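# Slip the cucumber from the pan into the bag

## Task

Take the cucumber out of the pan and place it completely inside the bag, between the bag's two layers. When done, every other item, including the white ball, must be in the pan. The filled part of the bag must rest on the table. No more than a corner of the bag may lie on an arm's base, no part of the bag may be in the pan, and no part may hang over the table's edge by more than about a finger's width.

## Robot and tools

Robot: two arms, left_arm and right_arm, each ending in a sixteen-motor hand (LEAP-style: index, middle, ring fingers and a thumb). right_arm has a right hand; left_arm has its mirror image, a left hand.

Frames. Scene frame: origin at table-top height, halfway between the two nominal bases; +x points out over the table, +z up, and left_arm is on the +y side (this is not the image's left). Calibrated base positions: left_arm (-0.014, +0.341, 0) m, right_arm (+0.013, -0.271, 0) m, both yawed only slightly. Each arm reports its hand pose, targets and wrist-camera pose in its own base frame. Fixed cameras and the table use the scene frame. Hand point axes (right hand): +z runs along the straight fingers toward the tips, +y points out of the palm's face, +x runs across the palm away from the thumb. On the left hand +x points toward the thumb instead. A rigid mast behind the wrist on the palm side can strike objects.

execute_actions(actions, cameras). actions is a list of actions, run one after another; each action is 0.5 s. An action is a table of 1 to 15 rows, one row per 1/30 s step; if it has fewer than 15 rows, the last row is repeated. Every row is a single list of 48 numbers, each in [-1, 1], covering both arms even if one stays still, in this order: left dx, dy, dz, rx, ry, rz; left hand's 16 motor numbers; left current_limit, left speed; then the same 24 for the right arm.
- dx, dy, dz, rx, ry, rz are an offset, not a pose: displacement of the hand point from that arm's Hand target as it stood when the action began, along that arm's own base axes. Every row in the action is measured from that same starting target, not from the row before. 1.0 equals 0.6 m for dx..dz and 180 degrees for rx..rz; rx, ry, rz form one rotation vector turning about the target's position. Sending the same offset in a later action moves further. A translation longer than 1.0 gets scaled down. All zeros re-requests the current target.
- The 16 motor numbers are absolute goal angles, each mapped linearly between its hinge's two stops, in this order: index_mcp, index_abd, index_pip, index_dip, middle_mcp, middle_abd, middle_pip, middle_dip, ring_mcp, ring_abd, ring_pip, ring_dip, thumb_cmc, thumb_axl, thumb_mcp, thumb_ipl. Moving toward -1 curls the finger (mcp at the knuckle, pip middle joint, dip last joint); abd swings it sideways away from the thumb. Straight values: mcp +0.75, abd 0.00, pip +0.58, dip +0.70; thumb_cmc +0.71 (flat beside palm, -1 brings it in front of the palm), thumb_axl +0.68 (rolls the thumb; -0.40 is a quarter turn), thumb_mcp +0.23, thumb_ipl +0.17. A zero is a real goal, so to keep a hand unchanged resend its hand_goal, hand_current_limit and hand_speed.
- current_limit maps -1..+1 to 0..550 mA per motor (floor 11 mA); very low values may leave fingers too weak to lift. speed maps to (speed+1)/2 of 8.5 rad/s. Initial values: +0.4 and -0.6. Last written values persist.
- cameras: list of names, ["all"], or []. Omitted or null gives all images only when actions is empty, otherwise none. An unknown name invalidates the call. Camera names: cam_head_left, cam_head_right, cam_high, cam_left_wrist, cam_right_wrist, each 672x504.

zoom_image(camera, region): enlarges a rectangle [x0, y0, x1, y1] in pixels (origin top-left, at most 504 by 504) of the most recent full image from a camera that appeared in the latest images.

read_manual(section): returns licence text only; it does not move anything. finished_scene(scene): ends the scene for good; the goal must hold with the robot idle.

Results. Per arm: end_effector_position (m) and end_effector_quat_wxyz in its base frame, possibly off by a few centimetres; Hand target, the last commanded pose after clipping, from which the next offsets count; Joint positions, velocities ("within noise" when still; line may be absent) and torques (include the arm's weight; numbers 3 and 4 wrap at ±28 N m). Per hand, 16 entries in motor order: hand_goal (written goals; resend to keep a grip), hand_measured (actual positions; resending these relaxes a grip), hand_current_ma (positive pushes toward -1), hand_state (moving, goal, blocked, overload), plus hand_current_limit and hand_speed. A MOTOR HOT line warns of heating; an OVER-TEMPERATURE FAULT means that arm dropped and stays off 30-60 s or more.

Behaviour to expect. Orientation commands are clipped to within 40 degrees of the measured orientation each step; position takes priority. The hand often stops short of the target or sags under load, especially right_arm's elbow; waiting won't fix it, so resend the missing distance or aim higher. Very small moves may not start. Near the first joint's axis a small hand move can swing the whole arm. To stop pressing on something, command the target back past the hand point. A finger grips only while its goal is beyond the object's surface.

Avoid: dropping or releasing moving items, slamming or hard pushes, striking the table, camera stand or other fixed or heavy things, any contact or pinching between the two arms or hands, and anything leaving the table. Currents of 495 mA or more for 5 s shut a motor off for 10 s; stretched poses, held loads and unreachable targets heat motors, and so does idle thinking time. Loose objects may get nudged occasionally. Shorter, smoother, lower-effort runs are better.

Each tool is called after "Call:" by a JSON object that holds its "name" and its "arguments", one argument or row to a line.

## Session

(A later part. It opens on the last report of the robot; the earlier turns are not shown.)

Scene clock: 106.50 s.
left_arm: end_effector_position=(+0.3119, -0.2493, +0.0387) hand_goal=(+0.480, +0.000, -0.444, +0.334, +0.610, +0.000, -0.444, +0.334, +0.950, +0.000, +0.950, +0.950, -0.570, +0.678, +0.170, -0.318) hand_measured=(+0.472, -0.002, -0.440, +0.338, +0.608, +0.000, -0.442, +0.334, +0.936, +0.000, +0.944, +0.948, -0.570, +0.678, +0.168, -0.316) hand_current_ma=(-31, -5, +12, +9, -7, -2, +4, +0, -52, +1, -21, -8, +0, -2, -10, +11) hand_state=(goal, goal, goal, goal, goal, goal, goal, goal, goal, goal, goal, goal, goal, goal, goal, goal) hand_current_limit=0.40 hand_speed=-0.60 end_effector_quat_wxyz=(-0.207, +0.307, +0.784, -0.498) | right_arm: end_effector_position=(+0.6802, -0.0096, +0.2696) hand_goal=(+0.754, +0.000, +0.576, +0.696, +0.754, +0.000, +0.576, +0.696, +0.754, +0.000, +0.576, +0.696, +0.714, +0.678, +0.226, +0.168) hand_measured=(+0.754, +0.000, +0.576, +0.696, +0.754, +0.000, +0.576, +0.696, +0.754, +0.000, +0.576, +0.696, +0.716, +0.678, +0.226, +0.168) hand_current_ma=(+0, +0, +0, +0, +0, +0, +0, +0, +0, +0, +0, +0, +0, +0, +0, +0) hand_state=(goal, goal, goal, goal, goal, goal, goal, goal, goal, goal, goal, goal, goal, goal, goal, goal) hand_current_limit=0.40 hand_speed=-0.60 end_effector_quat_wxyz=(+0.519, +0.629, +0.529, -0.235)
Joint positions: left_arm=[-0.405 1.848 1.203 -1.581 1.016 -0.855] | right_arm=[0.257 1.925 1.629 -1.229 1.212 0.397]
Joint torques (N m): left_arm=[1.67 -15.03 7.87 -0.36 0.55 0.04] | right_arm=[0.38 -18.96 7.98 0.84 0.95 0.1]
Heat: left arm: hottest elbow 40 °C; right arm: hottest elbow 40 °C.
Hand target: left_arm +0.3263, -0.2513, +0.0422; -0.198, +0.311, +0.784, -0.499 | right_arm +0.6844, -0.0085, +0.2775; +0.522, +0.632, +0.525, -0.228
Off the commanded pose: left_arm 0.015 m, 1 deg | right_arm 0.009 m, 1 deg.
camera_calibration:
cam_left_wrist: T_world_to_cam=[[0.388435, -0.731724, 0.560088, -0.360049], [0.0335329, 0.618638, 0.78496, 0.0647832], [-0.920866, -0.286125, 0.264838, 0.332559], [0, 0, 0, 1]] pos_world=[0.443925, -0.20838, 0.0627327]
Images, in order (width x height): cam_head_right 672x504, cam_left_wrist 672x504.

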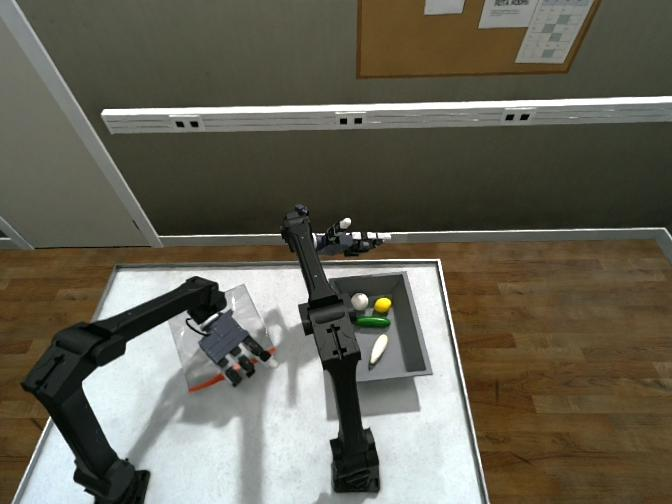

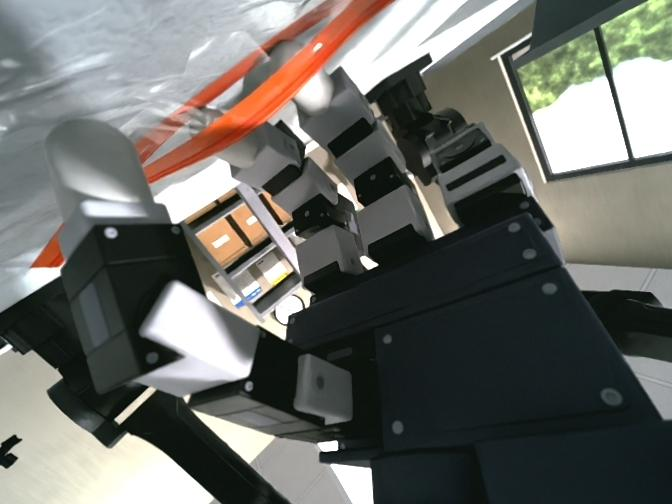

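Call:
{"name": "execute_actions", "arguments": {
  "actions": [
    [[0,0,0,0,0,0,0.35,0,-0.445,0.333,0.48,0,-0.445,0.333,0.95,0,0.95,0.95,-0.571,0.678,0.05,-0.319,0.4,-0.8,0,0,0,0,0,0,0.754,0,0.576,0.696,0.754,0,0.576,0.696,0.754,0,0.576,0.696,0.714,0.678,0.226,0.168,0.4,-0.6]],
    [[0,0,0,0,0,0,0.25,0,-0.445,0.333,0.38,0,-0.445,0.333,0.95,0,0.95,0.95,-0.571,0.678,-0.05,-0.319,0.4,-0.8,0,0,0,0,0,0,0.754,0,0.576,0.696,0.754,0,0.576,0.696,0.754,0,0.576,0.696,0.714,0.678,0.226,0.168,0.4,-0.6]]
  ],
  "cameras": ["cam_head_right","cam_left_wrist"]
}}

Call:
{"name": "zoom_image", "arguments": {
  "camera": "cam_left_wrist",
  "region": [0, 0, 380, 220]
}}

Scene clock: 109.93 s.
left_arm: end_effector_position=(+0.3117, -0.2490, +0.0378) hand_goal=(+0.250, +0.000, -0.444, +0.334, +0.380, +0.000, -0.444, +0.334, +0.950, +0.000, +0.950, +0.950, -0.570, +0.678, -0.050, -0.318) hand_measured=(+0.270, -0.002, -0.436, +0.338, +0.378, +0.000, -0.442, +0.334, +0.936, +0.000, +0.944, +0.948, -0.572, +0.678, -0.020, -0.312) hand_current_ma=(+78, -5, +24, +9, -5, -2, +4, +0, -52, +1, -21, -8, -4, -2, +150, +24) hand_state=(goal, goal, goal, goal, goal, goal, goal, goal, goal, goal, goal, goal, goal, goal, blocked, goal) hand_current_limit=0.40 hand_speed=-0.80 end_effector_quat_wxyz=(-0.208, +0.307, +0.784, -0.498) | right_arm: end_effector_position=(+0.6802, -0.0096, +0.2696) hand_goal=(+0.754, +0.000, +0.576, +0.696, +0.754, +0.000, +0.576, +0.696, +0.754, +0.000, +0.576, +0.696, +0.714, +0.678, +0.226, +0.168) hand_measured=(+0.754, +0.000, +0.576, +0.696, +0.754, +0.000, +0.576, +0.696, +0.754, +0.000, +0.576, +0.696, +0.716, +0.678, +0.226, +0.168) hand_current_ma=(+0, +0, +0, +0, +0, +0, +0, +0, +0, +0, +0, +0, +0, +0, +0, +0) hand_state=(goal, goal, goal, goal, goal, goal, goal, goal, goal, goal, goal, goal, goal, goal, goal, goal) hand_current_limit=0.40 hand_speed=-0.60 end_effector_quat_wxyz=(+0.519, +0.629, +0.529, -0.235)
Joint positions: left_arm=[-0.405 1.85 1.203 -1.582 1.014 -0.854] | right_arm=[0.257 1.925 1.629 -1.229 1.212 0.397]
Joint torques (N m): left_arm=[1.73 -15.27 7.8 -0.38 0.57 0.05] | right_arm=[0.38 -19.49 8.09 0.88 0.94 0.07]
Heat: left arm: hottest elbow 40 °C; right arm: hottest elbow 40 °C.
Hand target: left_arm +0.3263, -0.2513, +0.0422; -0.198, +0.311, +0.784, -0.499 | right_arm +0.6844, -0.0085, +0.2775; +0.522, +0.632, +0.525, -0.228
Off the commanded pose: left_arm 0.015 m, 1 deg | right_arm 0.009 m, 1 deg.
camera_calibration:
cam_left_wrist: T_world_to_cam=[[0.388286, -0.732846, 0.558722, -0.359402], [0.0354524, 0.617723, 0.785596, 0.0645091], [-0.920857, -0.285228, 0.265834, 0.332906], [0, 0, 0, 1]] pos_world=[0.443822, -0.208281, 0.0616297]
Images, in order (width x height): cam_head_right 672x504, cam_left_wrist 672x504.

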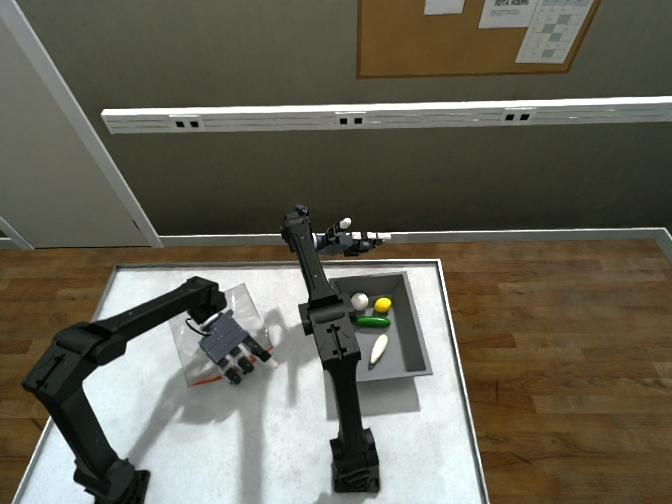

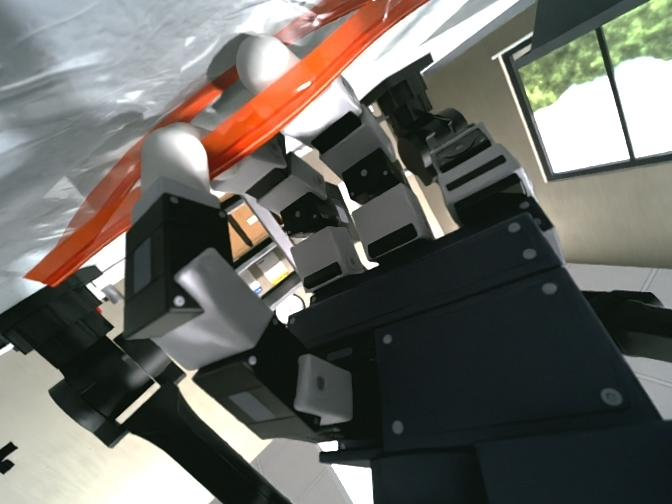

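Scaled by 1.326 from the camera's 672x504 image, which has a finer 960x720 frame.

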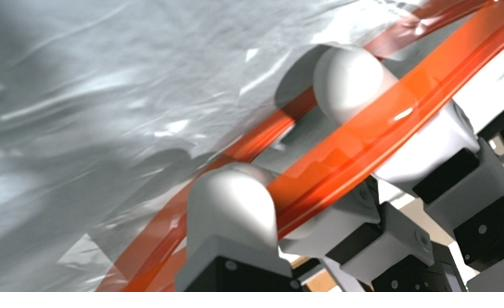

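Call:
{"name": "execute_actions", "arguments": {
  "actions": [
    [[0,0,0,0,0,0,0.13,0,-0.445,0.333,0.3,0,-0.445,0.333,0.95,0,0.95,0.95,-0.571,0.678,-0.17,-0.319,0.4,-0.8,0,0,0,0,0,0,0.754,0,0.576,0.696,0.754,0,0.576,0.696,0.754,0,0.576,0.696,0.714,0.678,0.226,0.168,0.4,-0.6]],
    [[-0.01,0,0.04,0,0,0,0.13,0,-0.445,0.333,0.3,0,-0.445,0.333,0.95,0,0.95,0.95,-0.571,0.678,-0.17,-0.319,0.4,-0.8,0,0,0,0,0,0,0.754,0,0.576,0.696,0.754,0,0.576,0.696,0.754,0,0.576,0.696,0.714,0.678,0.226,0.168,0.4,-0.6]]
  ],
  "cameras": ["cam_head_right","cam_left_wrist","cam_high"]
}}

Call:
{"name": "zoom_image", "arguments": {
  "camera": "cam_left_wrist",
  "region": [0, 0, 380, 220]
}}

Call:
{"name": "zoom_image", "arguments": {
  "camera": "cam_head_right",
  "region": [160, 270, 300, 410]
}}

Scene clock: 112.17 s.
left_arm: end_effector_position=(+0.3052, -0.2462, +0.0493) hand_goal=(+0.130, +0.000, -0.444, +0.334, +0.300, +0.000, -0.444, +0.334, +0.950, +0.000, +0.950, +0.950, -0.570, +0.678, -0.170, -0.318) hand_measured=(+0.268, +0.000, -0.422, +0.340, +0.300, +0.000, -0.442, +0.334, +0.936, +0.000, +0.944, +0.948, -0.580, +0.674, -0.052, -0.304) hand_current_ma=(+385, +2, +81, +18, -2, -2, +4, +0, -52, +1, -21, -8, -37, -12, +385, +71) hand_state=(blocked, goal, blocked, goal, goal, goal, goal, goal, goal, goal, goal, goal, goal, goal, blocked, goal) hand_current_limit=0.40 hand_speed=-0.80 end_effector_quat_wxyz=(-0.217, +0.301, +0.784, -0.498) | right_arm: end_effector_position=(+0.6802, -0.0096, +0.2696) hand_goal=(+0.754, +0.000, +0.576, +0.696, +0.754, +0.000, +0.576, +0.696, +0.754, +0.000, +0.576, +0.696, +0.714, +0.678, +0.226, +0.168) hand_measured=(+0.754, +0.000, +0.576, +0.696, +0.754, +0.000, +0.576, +0.696, +0.754, +0.000, +0.576, +0.696, +0.716, +0.678, +0.226, +0.168) hand_current_ma=(+0, +0, +0, +0, +0, +0, +0, +0, +0, +0, +0, +0, +0, +0, +0, +0) hand_state=(goal, goal, goal, goal, goal, goal, goal, goal, goal, goal, goal, goal, goal, goal, goal, goal) hand_current_limit=0.40 hand_speed=-0.60 end_effector_quat_wxyz=(+0.519, +0.629, +0.529, -0.235)
Joint positions: left_arm=[-0.405 1.832 1.203 -1.624 1.014 -0.854] | right_arm=[0.257 1.925 1.629 -1.229 1.212 0.397]
Joint torques (N m): left_arm=[1.38 -17.85 8.01 -0.53 0.69 -0.02] | right_arm=[-0.44 -19.6 8.02 0.88 0.95 0.02]
Heat: left arm: hottest elbow 40 °C; right arm: hottest elbow 40 °C.
Hand target: left_arm +0.3203, -0.2513, +0.0662; -0.198, +0.311, +0.784, -0.499 | right_arm +0.6844, -0.0085, +0.2775; +0.522, +0.632, +0.525, -0.228
Off the commanded pose: left_arm 0.023 m, 3 deg | right_arm 0.009 m, 1 deg.
camera_calibration:
cam_left_wrist: T_world_to_cam=[[0.400121, -0.737868, 0.543557, -0.36541], [0.0523346, 0.610532, 0.790261, 0.0468535], [-0.914967, -0.287753, 0.282903, 0.321346], [0, 0, 0, 1]] pos_world=[0.437777, -0.205762, 0.0706849]
Images, in order (width x height): cam_head_right 672x504, cam_high 672x504, cam_left_wrist 672x504.

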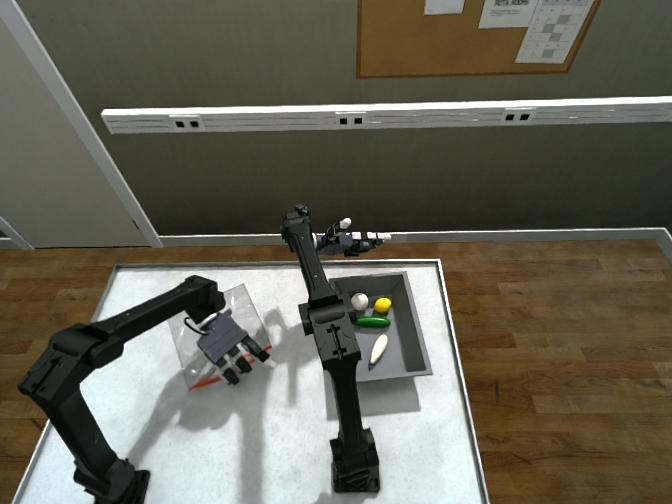

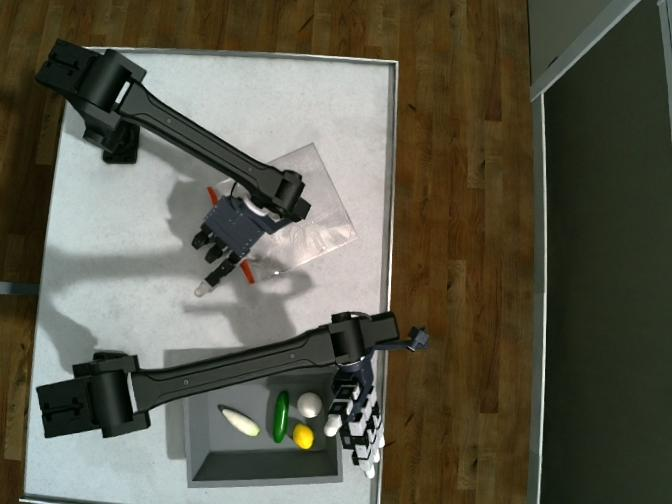

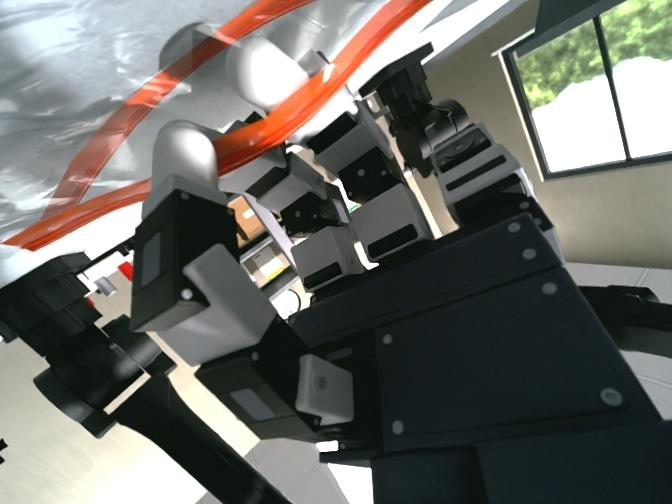

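Scaled by 1.326 from the camera's 672x504 image, which has a finer 960x720 frame.

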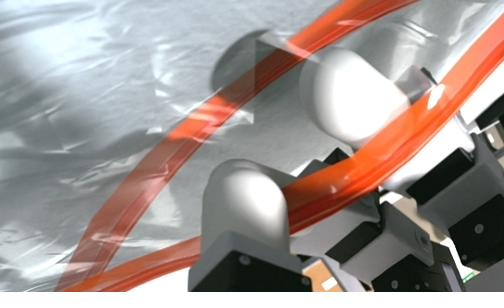

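Scaled by 3.600 from the camera's 672x504 image, which has a finer 960x720 frame.

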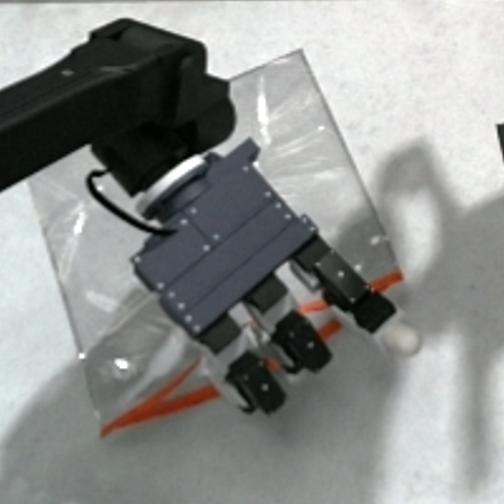

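Call:
{"name": "execute_actions", "arguments": {
  "actions": [
    [[0,0,0.06,0.0142,-0.0133,0,0.13,0,-0.445,0.333,0.3,0,-0.445,0.333,0.95,0,0.95,0.95,-0.571,0.678,-0.17,-0.319,0.3,-0.8,0,0,0,0,0,0,0.754,0,0.576,0.696,0.754,0,0.576,0.696,0.754,0,0.576,0.696,0.714,0.678,0.226,0.168,0.4,-0.6]],
    [[0,0,0.06,0.0142,-0.0133,0,0.13,0,-0.445,0.333,0.3,0,-0.445,0.333,0.95,0,0.95,0.95,-0.571,0.678,-0.17,-0.319,0.3,-0.8,0,0,0,0,0,0,0.754,0,0.576,0.696,0.754,0,0.576,0.696,0.754,0,0.576,0.696,0.714,0.678,0.226,0.168,0.4,-0.6]]
  ],
  "cameras": ["cam_head_right","cam_left_wrist","cam_head_left","cam_high"]
}}

Call:
{"name": "zoom_image", "arguments": {
  "camera": "cam_head_left",
  "region": [140, 290, 300, 430]
}}

Call:
{"name": "zoom_image", "arguments": {
  "camera": "cam_head_right",
  "region": [160, 270, 300, 410]
}}

Scene clock: 115.43 s.
left_arm: end_effector_position=(+0.3116, -0.2452, +0.1237) hand_goal=(+0.130, +0.000, -0.444, +0.334, +0.300, +0.000, -0.444, +0.334, +0.950, +0.000, +0.950, +0.950, -0.570, +0.678, -0.170, -0.318) hand_measured=(+0.268, +0.000, -0.422, +0.340, +0.300, +0.000, -0.442, +0.334, +0.936, +0.000, +0.944, +0.948, -0.580, +0.674, -0.052, -0.304) hand_current_ma=(+357, +2, +81, +18, -3, -2, +4, +0, -52, +1, -21, -8, -37, -12, +357, +71) hand_state=(blocked, goal, blocked, goal, goal, goal, goal, goal, goal, goal, goal, goal, goal, goal, blocked, goal) hand_current_limit=0.30 hand_speed=-0.80 end_effector_quat_wxyz=(-0.190, +0.315, +0.813, -0.452) | right_arm: end_effector_position=(+0.6802, -0.0096, +0.2696) hand_goal=(+0.754, +0.000, +0.576, +0.696, +0.754, +0.000, +0.576, +0.696, +0.754, +0.000, +0.576, +0.696, +0.714, +0.678, +0.226, +0.168) hand_measured=(+0.754, +0.000, +0.576, +0.696, +0.754, +0.000, +0.576, +0.696, +0.754, +0.000, +0.576, +0.696, +0.716, +0.678, +0.226, +0.168) hand_current_ma=(+0, +0, +0, +0, +0, +0, +0, +0, +0, +0, +0, +0, +0, +0, +0, +0) hand_state=(goal, goal, goal, goal, goal, goal, goal, goal, goal, goal, goal, goal, goal, goal, goal, goal) hand_current_limit=0.40 hand_speed=-0.60 end_effector_quat_wxyz=(+0.519, +0.629, +0.529, -0.235)
Joint positions: left_arm=[-0.435 1.67 1.268 -1.661 0.94 -1.013] | right_arm=[0.257 1.925 1.629 -1.229 1.212 0.397]
Joint torques (N m): left_arm=[0.5 -15.91 9.06 -0.25 0.62 -0.09] | right_arm=[-0.32 -19.19 8.1 0.68 0.95 0.04]
Heat: left arm: hottest elbow 40 °C; right arm: hottest elbow 40 °C.
Hand target: left_arm +0.3202, -0.2513, +0.1382; -0.179, +0.323, +0.813, -0.450 | right_arm +0.6844, -0.0085, +0.2775; +0.522, +0.632, +0.525, -0.228
Off the commanded pose: left_arm 0.018 m, 2 deg | right_arm 0.009 m, 1 deg.
camera_calibration:
cam_left_wrist: T_world_to_cam=[[0.349477, -0.778628, 0.521157, -0.399085], [-0.029016, 0.54697, 0.83665, -0.00893153], [-0.936496, -0.307512, 0.168561, 0.322439], [0, 0, 0, 1]] pos_world=[0.441174, -0.2067, 0.161108]
Images, in order (width x height): cam_head_left 672x504, cam_head_right 672x504, cam_high 672x504, cam_left_wrist 672x504.

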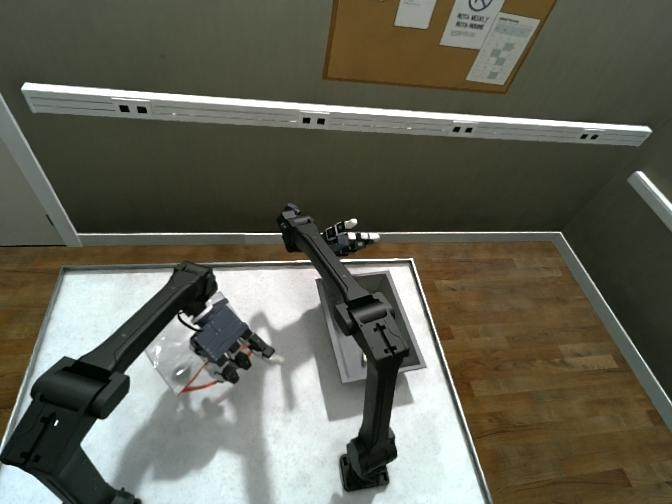

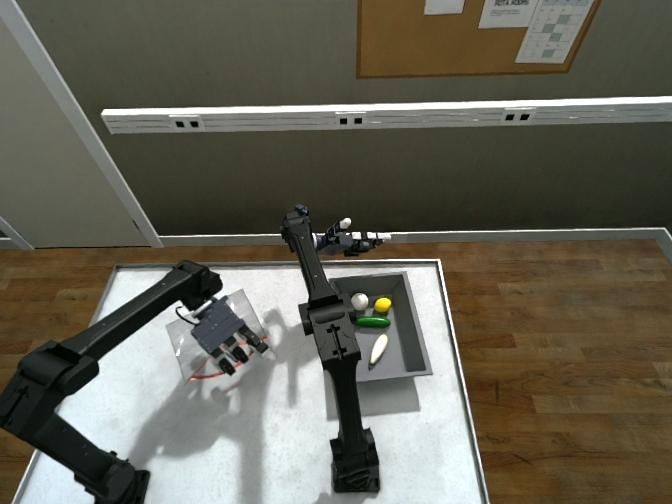

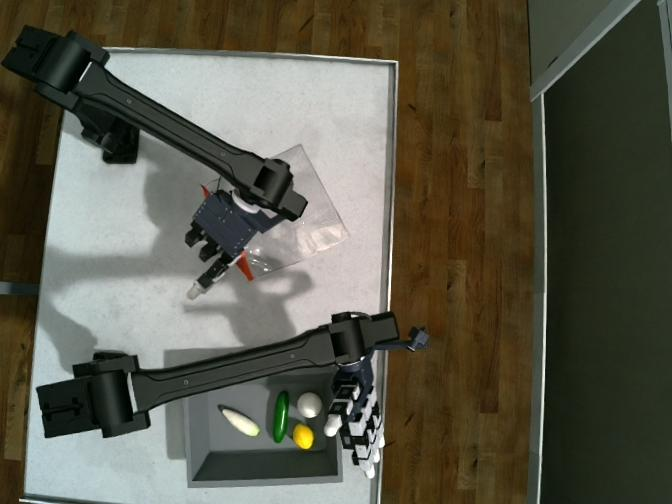

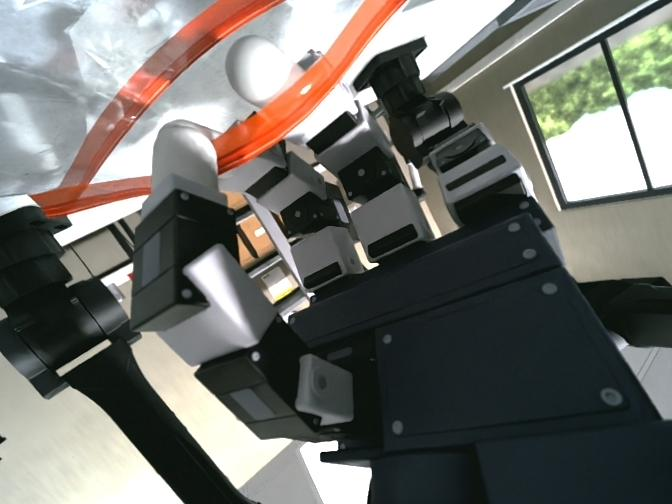

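Scaled by 3.150 from the camera's 672x504 image, which has a finer 960x720 frame.

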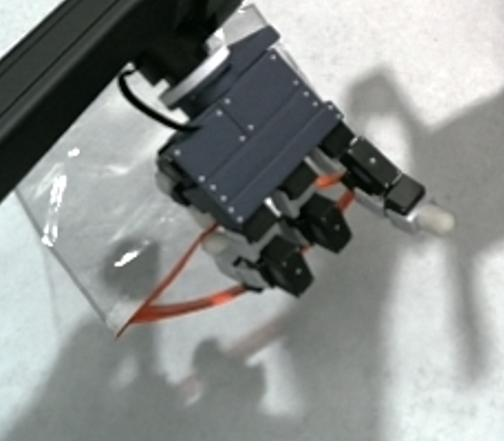

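Scaled by 3.600 from the camera's 672x504 image, which has a finer 960x720 frame.

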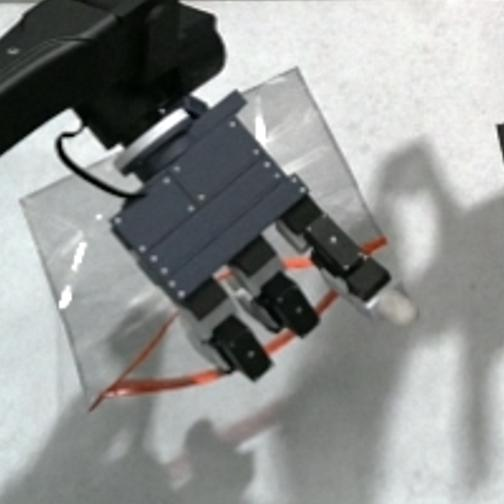

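Call:
{"name": "execute_actions", "arguments": {
  "actions": [
    [[0,0,0,0,0,0,0.13,0,-0.445,0.333,0.3,0,-0.445,0.333,0.95,0,0.95,0.95,-0.571,0.678,-0.17,-0.319,0.3,-0.8,-0.084,0,0.03,0.0365,0.078,0.0935,0.754,0.09,0.576,0.696,0.754,-0.09,0.576,0.696,0.95,0,0.95,0.95,0.714,0.678,0.226,0.168,0.4,-0.6]],
    [[0,0,0,0,0,0,0.13,0,-0.445,0.333,0.3,0,-0.445,0.333,0.95,0,0.95,0.95,-0.571,0.678,-0.17,-0.319,0.3,-0.8,-0.084,0,0,0.0365,0.078,0.0935,0.754,0.09,0.576,0.696,0.754,-0.09,0.576,0.696,0.95,0,0.95,0.95,0.714,0.678,0.226,0.168,0.4,-0.6]],
    [[0,0,0,0,0,0,0.13,0,-0.445,0.333,0.3,0,-0.445,0.333,0.95,0,0.95,0.95,-0.571,0.678,-0.17,-0.319,0.3,-0.8,-0.084,0,0,0.0365,0.078,0.0935,0.754,0.09,0.576,0.696,0.754,-0.09,0.576,0.696,0.95,0,0.95,0.95,0.714,0.678,0.226,0.168,0.4,-0.6]],
    [[0,0,0,0,0,0,0.13,0,-0.445,0.333,0.3,0,-0.445,0.333,0.95,0,0.95,0.95,-0.571,0.678,-0.17,-0.319,0.3,-0.8,-0.084,0,0,0.0365,0.078,0.0935,0.754,0.09,0.576,0.696,0.754,-0.09,0.576,0.696,0.95,0,0.95,0.95,0.714,0.678,0.226,0.168,0.4,-0.6]],
    [[0,0,0,0,0,0,0.13,0,-0.445,0.333,0.3,0,-0.445,0.333,0.95,0,0.95,0.95,-0.571,0.678,-0.17,-0.319,0.3,-0.8,-0.084,-0.01,0,0.0365,0.078,0.0935,0.754,0.09,0.576,0.696,0.754,-0.09,0.576,0.696,0.95,0,0.95,0.95,0.714,0.678,0.226,0.168,0.4,-0.6]]
  ],
  "cameras": ["all"]
}}

Scene clock: 126.97 s.
left_arm: end_effector_position=(+0.3115, -0.2451, +0.1238) hand_goal=(+0.130, +0.000, -0.444, +0.334, +0.300, +0.000, -0.444, +0.334, +0.950, +0.000, +0.950, +0.950, -0.570, +0.678, -0.170, -0.318) hand_measured=(+0.268, +0.000, -0.422, +0.340, +0.300, +0.000, -0.442, +0.334, +0.936, +0.000, +0.944, +0.948, -0.580, +0.674, -0.052, -0.304) hand_current_ma=(+358, +2, +81, +18, -3, -2, +4, +0, -52, +1, -21, -8, -37, -12, +358, +71) hand_state=(blocked, goal, blocked, goal, goal, goal, goal, goal, goal, goal, goal, goal, goal, goal, blocked, goal) hand_current_limit=0.30 hand_speed=-0.80 end_effector_quat_wxyz=(-0.190, +0.315, +0.813, -0.451) | right_arm: end_effector_position=(+0.4229, -0.0121, +0.2792) hand_goal=(+0.754, +0.090, +0.576, +0.696, +0.754, -0.090, +0.576, +0.696, +0.950, +0.000, +0.950, +0.950, +0.714, +0.678, +0.226, +0.168) hand_measured=(+0.752, +0.086, +0.576, +0.696, +0.752, -0.092, +0.576, +0.696, +0.944, -0.002, +0.946, +0.948, +0.714, +0.678, +0.224, +0.168) hand_current_ma=(+0, +0, +0, +0, +0, +0, +0, +0, -1, +0, +0, +0, +0, +0, +0, +0) hand_state=(goal, goal, goal, goal, goal, goal, goal, goal, goal, goal, goal, goal, goal, goal, goal, goal) hand_current_limit=0.40 hand_speed=-0.60 end_effector_quat_wxyz=(-0.012, +0.033, +0.999, +0.003)
Joint positions: left_arm=[-0.435 1.67 1.268 -1.661 0.94 -1.014] | right_arm=[-0.236 1.416 1.446 -1.626 0 -1.741]
Joint torques (N m): left_arm=[0.44 -15.68 9.1 -0.24 0.61 -0.1] | right_arm=[-0.21 -10.46 10.52 0.01 -0.14 -0.06]
Heat: left arm: hottest elbow 41 °C; right arm: hottest elbow 40 °C.
Hand target: left_arm +0.3202, -0.2513, +0.1382; -0.179, +0.323, +0.813, -0.450 | right_arm +0.4325, -0.0146, +0.2955; +0.001, +0.027, +1.000, +0.000
Off the commanded pose: left_arm 0.018 m, 2 deg | right_arm 0.019 m, 2 deg.
camera_calibration:
cam_left_wrist: T_world_to_cam=[[0.350304, -0.778769, 0.52039, -0.39924], [-0.0288106, 0.546373, 0.837047, -0.00926739], [-0.936193, -0.308213, 0.16896, 0.322033], [0, 0, 0, 1]] pos_world=[0.441073, -0.206597, 0.161107]
cam_right_wrist: T_world_to_cam=[[0.792606, 0.608971, -0.0304978, -0.290021], [0.449426, -0.549684, 0.704176, -0.437395], [0.412058, -0.57184, -0.70937, 0.140316], [0, 0, 0, 1]] pos_world=[0.368631, 0.0164236, 0.398694]

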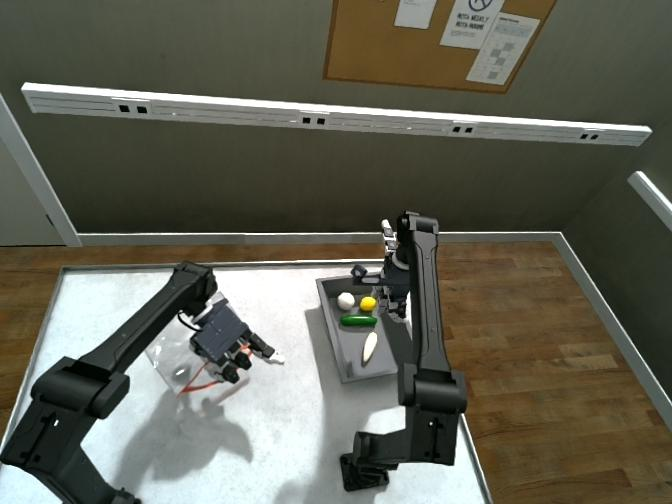

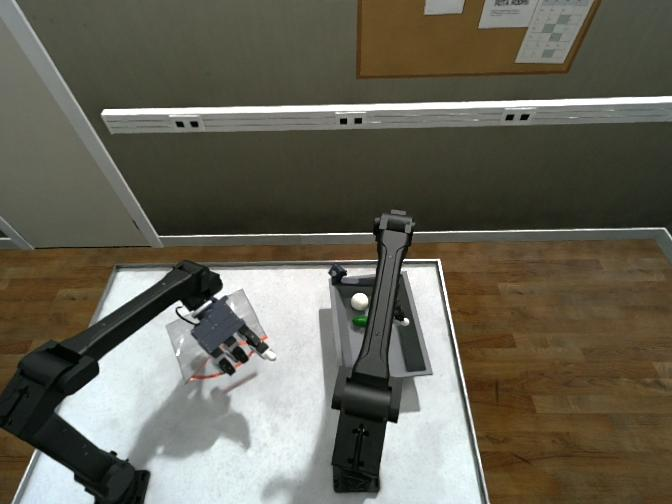

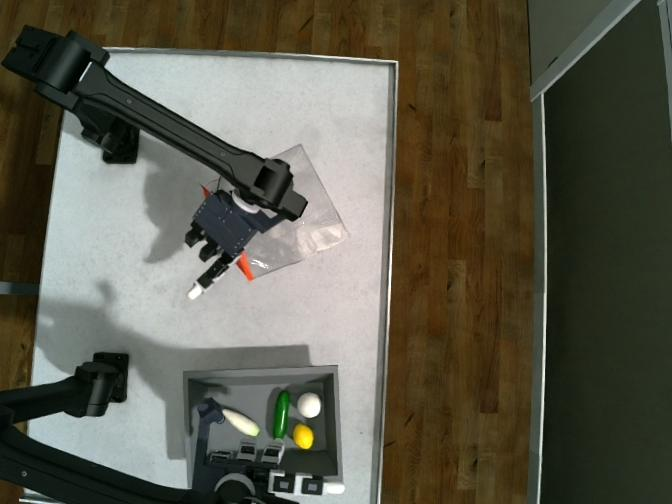

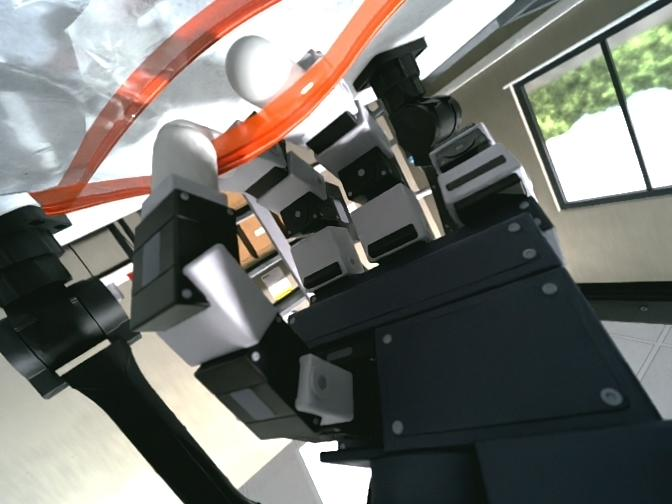

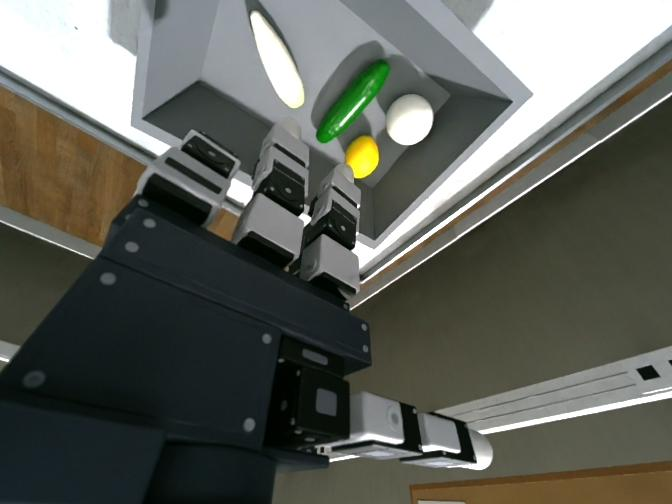

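Call:
{"name": "zoom_image", "arguments": {
  "camera": "cam_high",
  "region": [170, 360, 360, 504]
}}

Call:
{"name": "zoom_image", "arguments": {
  "camera": "cam_right_wrist",
  "region": [180, 0, 500, 220]
}}

Call:
{"name": "zoom_image", "arguments": {
  "camera": "cam_head_left",
  "region": [300, 250, 450, 400]
}}

Scaled by 2.653 from the camera's 672x504 image, which has a finer 960x720 frame.

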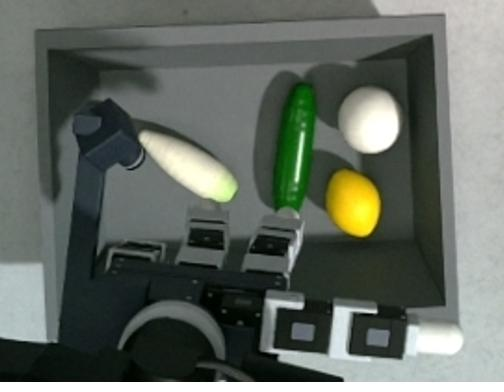

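Scaled by 1.575 from the camera's 672x504 image, which has a finer 960x720 frame.

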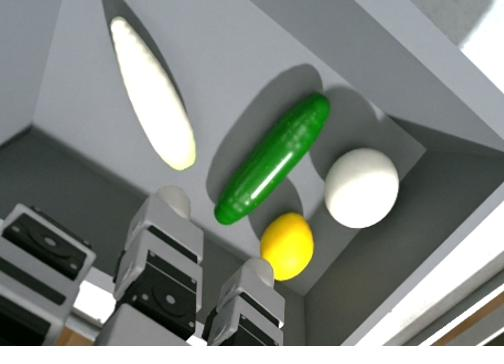

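Scaled by 3.360 from the camera's 672x504 image, which has a finer 960x720 frame.

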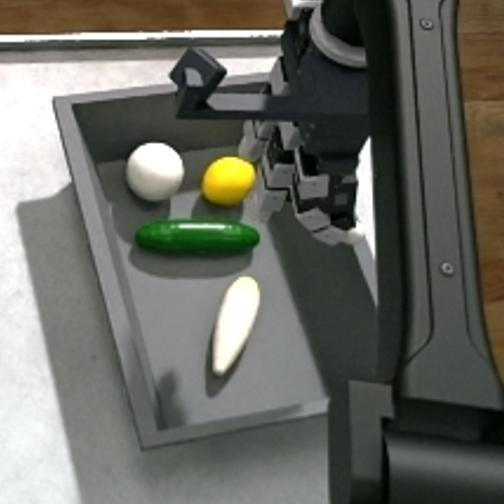

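Call:
{"name": "execute_actions", "arguments": {
  "actions": [
    [[0,0,0,0,0,0,0.13,0,-0.445,0.333,0.3,0,-0.445,0.333,0.95,0,0.95,0.95,-0.571,0.678,-0.17,-0.319,0.3,-0.8,0.045,0.025,0,0,0,0,0.754,0.09,0.576,0.696,0.754,-0.09,0.576,0.696,-0.25,0,-0.45,0.5,0.714,0.678,0.226,0.168,0.4,-0.6]],
    [[0,0,0,0,0,0,0.13,0,-0.445,0.333,0.3,0,-0.445,0.333,0.95,0,0.95,0.95,-0.571,0.678,-0.17,-0.319,0.3,-0.8,0,0,-0.07,0,0,0,0.754,0.09,0.576,0.696,0.754,-0.09,0.576,0.696,-0.25,0,-0.45,0.5,0.714,0.678,0.226,0.168,0.4,-0.6]],
    [[0,0,0,0,0,0,0.13,0,-0.445,0.333,0.3,0,-0.445,0.333,0.95,0,0.95,0.95,-0.571,0.678,-0.17,-0.319,0.3,-0.8,0,0,-0.07,0,0,0,0.754,0.09,0.576,0.696,0.754,-0.09,0.576,0.696,-0.25,0,-0.45,0.5,0.714,0.678,0.226,0.168,0.4,-0.6]]
  ],
  "cameras": ["cam_high","cam_right_wrist","cam_head_left"]
}}

Call:
{"name": "zoom_image", "arguments": {
  "camera": "cam_right_wrist",
  "region": [180, 0, 500, 220]
}}

Call:
{"name": "zoom_image", "arguments": {
  "camera": "cam_high",
  "region": [170, 360, 360, 504]
}}

Scene clock: 137.33 s.
left_arm: end_effector_position=(+0.3115, -0.2451, +0.1238) hand_goal=(+0.130, +0.000, -0.444, +0.334, +0.300, +0.000, -0.444, +0.334, +0.950, +0.000, +0.950, +0.950, -0.570, +0.678, -0.170, -0.318) hand_measured=(+0.268, +0.000, -0.422, +0.340, +0.300, +0.000, -0.442, +0.334, +0.936, +0.000, +0.944, +0.948, -0.580, +0.674, -0.052, -0.304) hand_current_ma=(+358, +2, +81, +18, -3, -2, +4, +0, -52, +1, -21, -8, -37, -12, +358, +71) hand_state=(blocked, goal, blocked, goal, goal, goal, goal, goal, goal, goal, goal, goal, goal, goal, blocked, goal) hand_current_limit=0.30 hand_speed=-0.80 end_effector_quat_wxyz=(-0.190, +0.315, +0.813, -0.451) | right_arm: end_effector_position=(+0.4560, -0.0039, +0.2157) hand_goal=(+0.754, +0.090, +0.576, +0.696, +0.754, -0.090, +0.576, +0.696, -0.250, +0.000, -0.450, +0.500, +0.714, +0.678, +0.226, +0.168) hand_measured=(+0.752, +0.086, +0.576, +0.696, +0.752, -0.092, +0.576, +0.696, -0.234, -0.002, -0.444, +0.502, +0.714, +0.678, +0.222, +0.168) hand_current_ma=(+0, +0, +0, +0, +0, +0, +0, +0, +6, +0, +1, +0, +0, +0, +0, +0) hand_state=(goal, goal, goal, goal, goal, goal, goal, goal, goal, goal, goal, goal, goal, goal, goal, goal) hand_current_limit=0.40 hand_speed=-0.60 end_effector_quat_wxyz=(-0.001, +0.027, +1.000, +0.001)
Joint positions: left_arm=[-0.435 1.67 1.268 -1.661 0.94 -1.014] | right_arm=[-0.201 1.491 1.359 -1.441 -0.001 -1.717]
Joint torques (N m): left_arm=[0.5 -15.74 9.1 -0.24 0.62 -0.1] | right_arm=[0.56 -12.22 6.53 1.33 -0.17 0.09]
Heat: left arm: hottest elbow 41 °C; right arm: hottest elbow 43 °C.
Hand target: left_arm +0.3202, -0.2513, +0.1382; -0.179, +0.323, +0.813, -0.450 | right_arm +0.4595, +0.0005, +0.2116; +0.001, +0.027, +1.000, +0.000
Off the commanded pose: left_arm 0.018 m, 2 deg | right_arm 0.007 m, 0 deg.
camera_calibration:
cam_right_wrist: T_world_to_cam=[[0.786127, 0.617868, -0.0155735, -0.323423], [0.439718, -0.541401, 0.716612, -0.401298], [0.434341, -0.570197, -0.697298, 0.0735831], [0, 0, 0, 1]] pos_world=[0.398749, 0.0245267, 0.333847]
Images, in order (width x height): cam_head_left 672x504, cam_high 672x504, cam_right_wrist 672x504.

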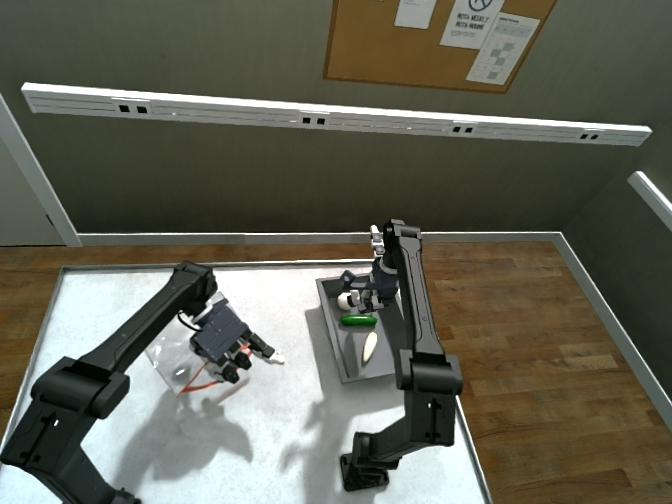

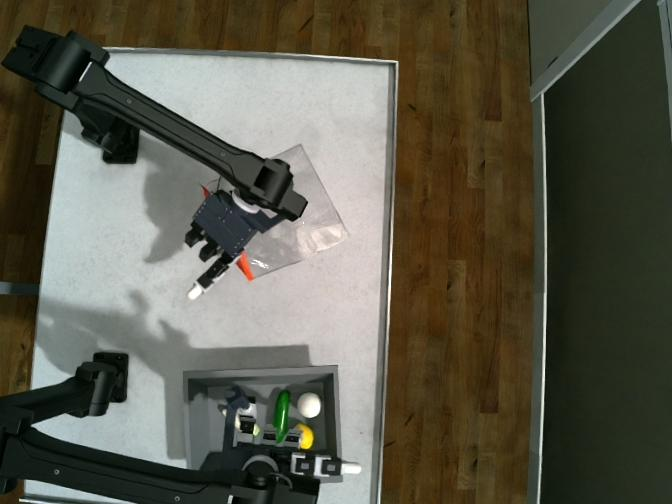

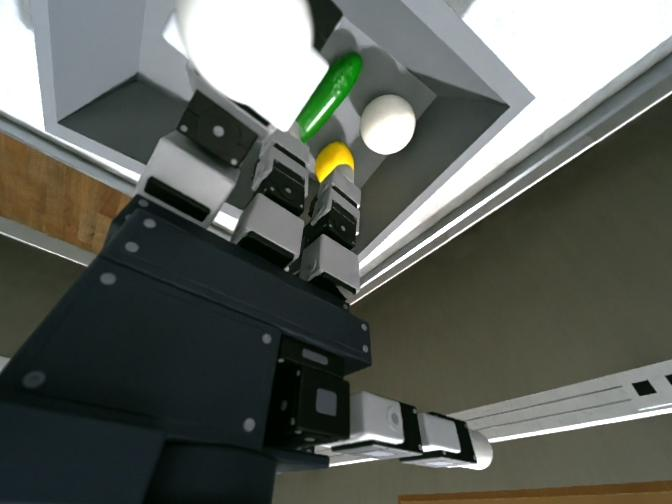

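Scaled by 1.575 from the camera's 672x504 image, which has a finer 960x720 frame.

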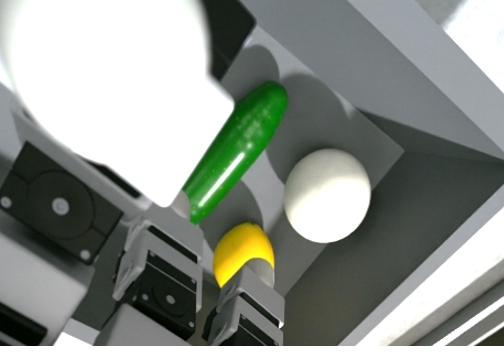

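Scaled by 2.653 from the camera's 672x504 image, which has a finer 960x720 frame.

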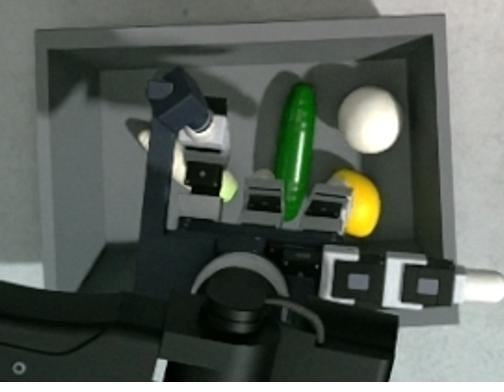

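Call:
{"name": "execute_actions", "arguments": {
  "actions": [
    [[0,0,0,0,0,0,0.13,0,-0.445,0.333,0.3,0,-0.445,0.333,0.95,0,0.95,0.95,-0.571,0.678,-0.17,-0.319,0.3,-0.8,-0.01,0.008,-0.04,0,0,0,0.754,0.09,0.576,0.696,0.754,-0.09,0.576,0.696,-0.25,0,-0.45,0.5,0.714,0.678,0.226,0.168,0.4,-0.6]],
    [[0,0,0,0,0,0,0.13,0,-0.445,0.333,0.3,0,-0.445,0.333,0.95,0,0.95,0.95,-0.571,0.678,-0.17,-0.319,0.3,-0.8,0,0,-0.04,0,0,0,0.754,0.09,0.576,0.696,0.754,-0.09,0.576,0.696,-0.25,0,-0.45,0.5,0.714,0.678,0.226,0.168,0.4,-0.6]]
  ],
  "cameras": ["cam_high","cam_right_wrist","cam_head_left"]
}}

Call:
{"name": "zoom_image", "arguments": {
  "camera": "cam_right_wrist",
  "region": [180, 0, 500, 220]
}}

Call:
{"name": "zoom_image", "arguments": {
  "camera": "cam_high",
  "region": [170, 360, 360, 504]
}}

Call:
{"name": "zoom_image", "arguments": {
  "camera": "cam_head_left",
  "region": [310, 260, 430, 390]
}}

Scene clock: 140.40 s.
left_arm: end_effector_position=(+0.3115, -0.2451, +0.1238) hand_goal=(+0.130, +0.000, -0.444, +0.334, +0.300, +0.000, -0.444, +0.334, +0.950, +0.000, +0.950, +0.950, -0.570, +0.678, -0.170, -0.318) hand_measured=(+0.268, +0.000, -0.422, +0.340, +0.300, +0.000, -0.442, +0.334, +0.936, +0.000, +0.944, +0.948, -0.580, +0.674, -0.052, -0.304) hand_current_ma=(+358, +2, +81, +18, -3, -2, +4, +0, -52, +1, -21, -8, -37, -12, +358, +71) hand_state=(blocked, goal, blocked, goal, goal, goal, goal, goal, goal, goal, goal, goal, goal, goal, blocked, goal) hand_current_limit=0.30 hand_speed=-0.80 end_effector_quat_wxyz=(-0.190, +0.315, +0.813, -0.451) | right_arm: end_effector_position=(+0.4508, -0.0014, +0.1719) hand_goal=(+0.754, +0.090, +0.576, +0.696, +0.754, -0.090, +0.576, +0.696, -0.250, +0.000, -0.450, +0.500, +0.714, +0.678, +0.226, +0.168) hand_measured=(+0.752, +0.086, +0.576, +0.696, +0.752, -0.092, +0.576, +0.696, -0.234, -0.002, -0.444, +0.502, +0.714, +0.678, +0.222, +0.168) hand_current_ma=(+0, +0, +0, +0, +0, +0, +0, +0, +6, +0, +1, +0, +0, +0, +0, +0) hand_state=(goal, goal, goal, goal, goal, goal, goal, goal, goal, goal, goal, goal, goal, goal, goal, goal) hand_current_limit=0.40 hand_speed=-0.60 end_effector_quat_wxyz=(+0.004, +0.029, +1.000, +0.000)
Joint positions: left_arm=[-0.435 1.67 1.268 -1.661 0.94 -1.014] | right_arm=[-0.197 1.491 1.242 -1.314 -0.001 -1.709]
Joint torques (N m): left_arm=[0.5 -15.74 9.1 -0.28 0.61 -0.09] | right_arm=[1.08 -10.7 6.19 1.29 -0.19 0.11]
Heat: left arm: hottest elbow 41 °C; right arm: hottest elbow 43 °C.
Hand target: left_arm +0.3202, -0.2513, +0.1382; -0.179, +0.323, +0.813, -0.450 | right_arm +0.4535, +0.0052, +0.1635; +0.001, +0.027, +1.000, +0.000
Off the commanded pose: left_arm 0.018 m, 2 deg | right_arm 0.011 m, 1 deg.
camera_calibration:
cam_right_wrist: T_world_to_cam=[[0.788845, 0.61453, -0.00879526, -0.324052], [0.430142, -0.54182, 0.722086, -0.362916], [0.438978, -0.573397, -0.691747, 0.0436076], [0, 0, 0, 1]] pos_world=[0.392589, 0.0275087, 0.289372]
Images, in order (width x height): cam_head_left 672x504, cam_high 672x504, cam_right_wrist 672x504.

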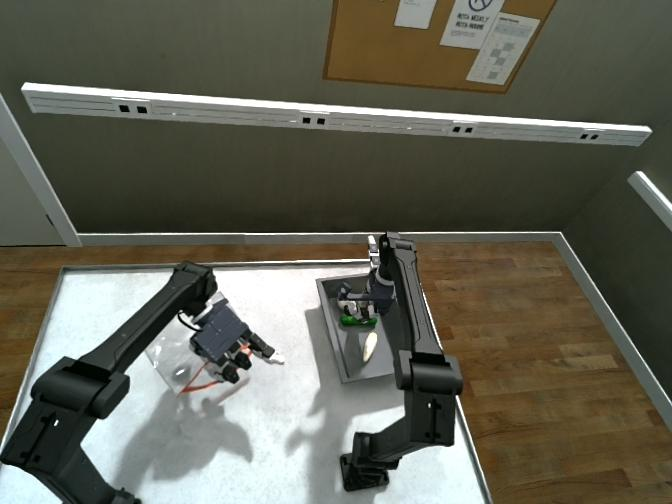

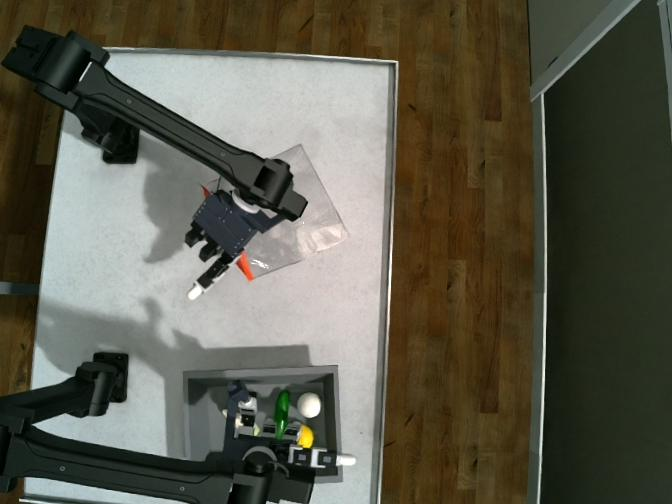

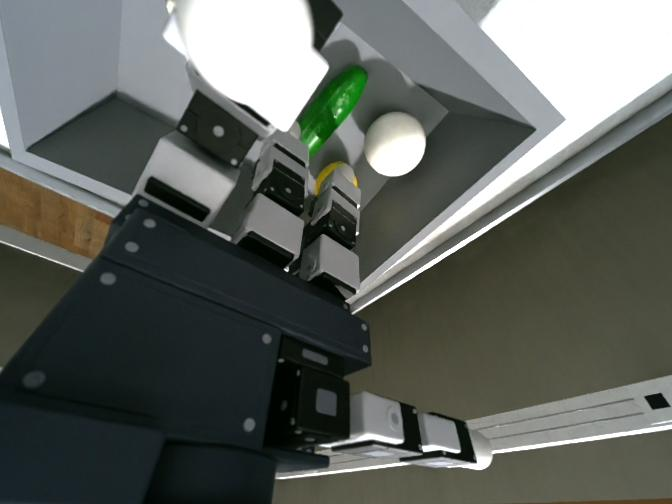

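Scaled by 1.575 from the camera's 672x504 image, which has a finer 960x720 frame.

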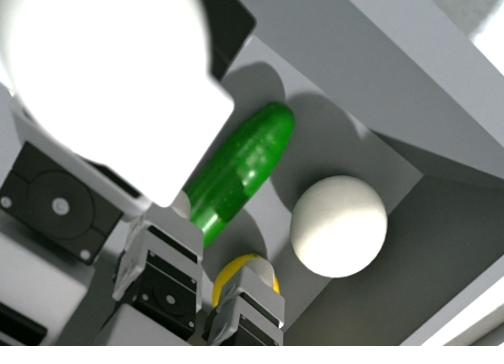

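Scaled by 2.653 from the camera's 672x504 image, which has a finer 960x720 frame.

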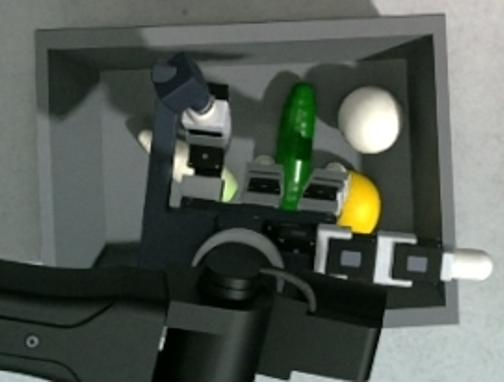

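Scaled by 3.877 from the camera's 672x504 image, which has a finer 960x720 frame.

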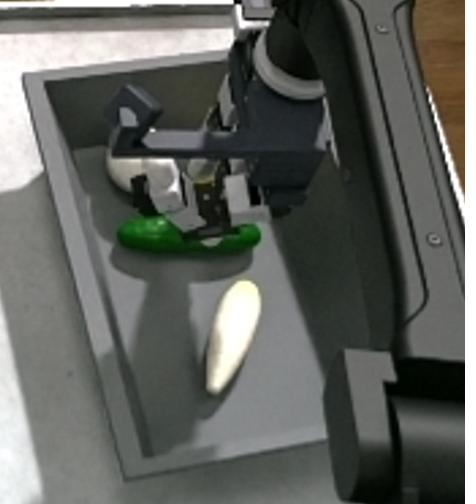

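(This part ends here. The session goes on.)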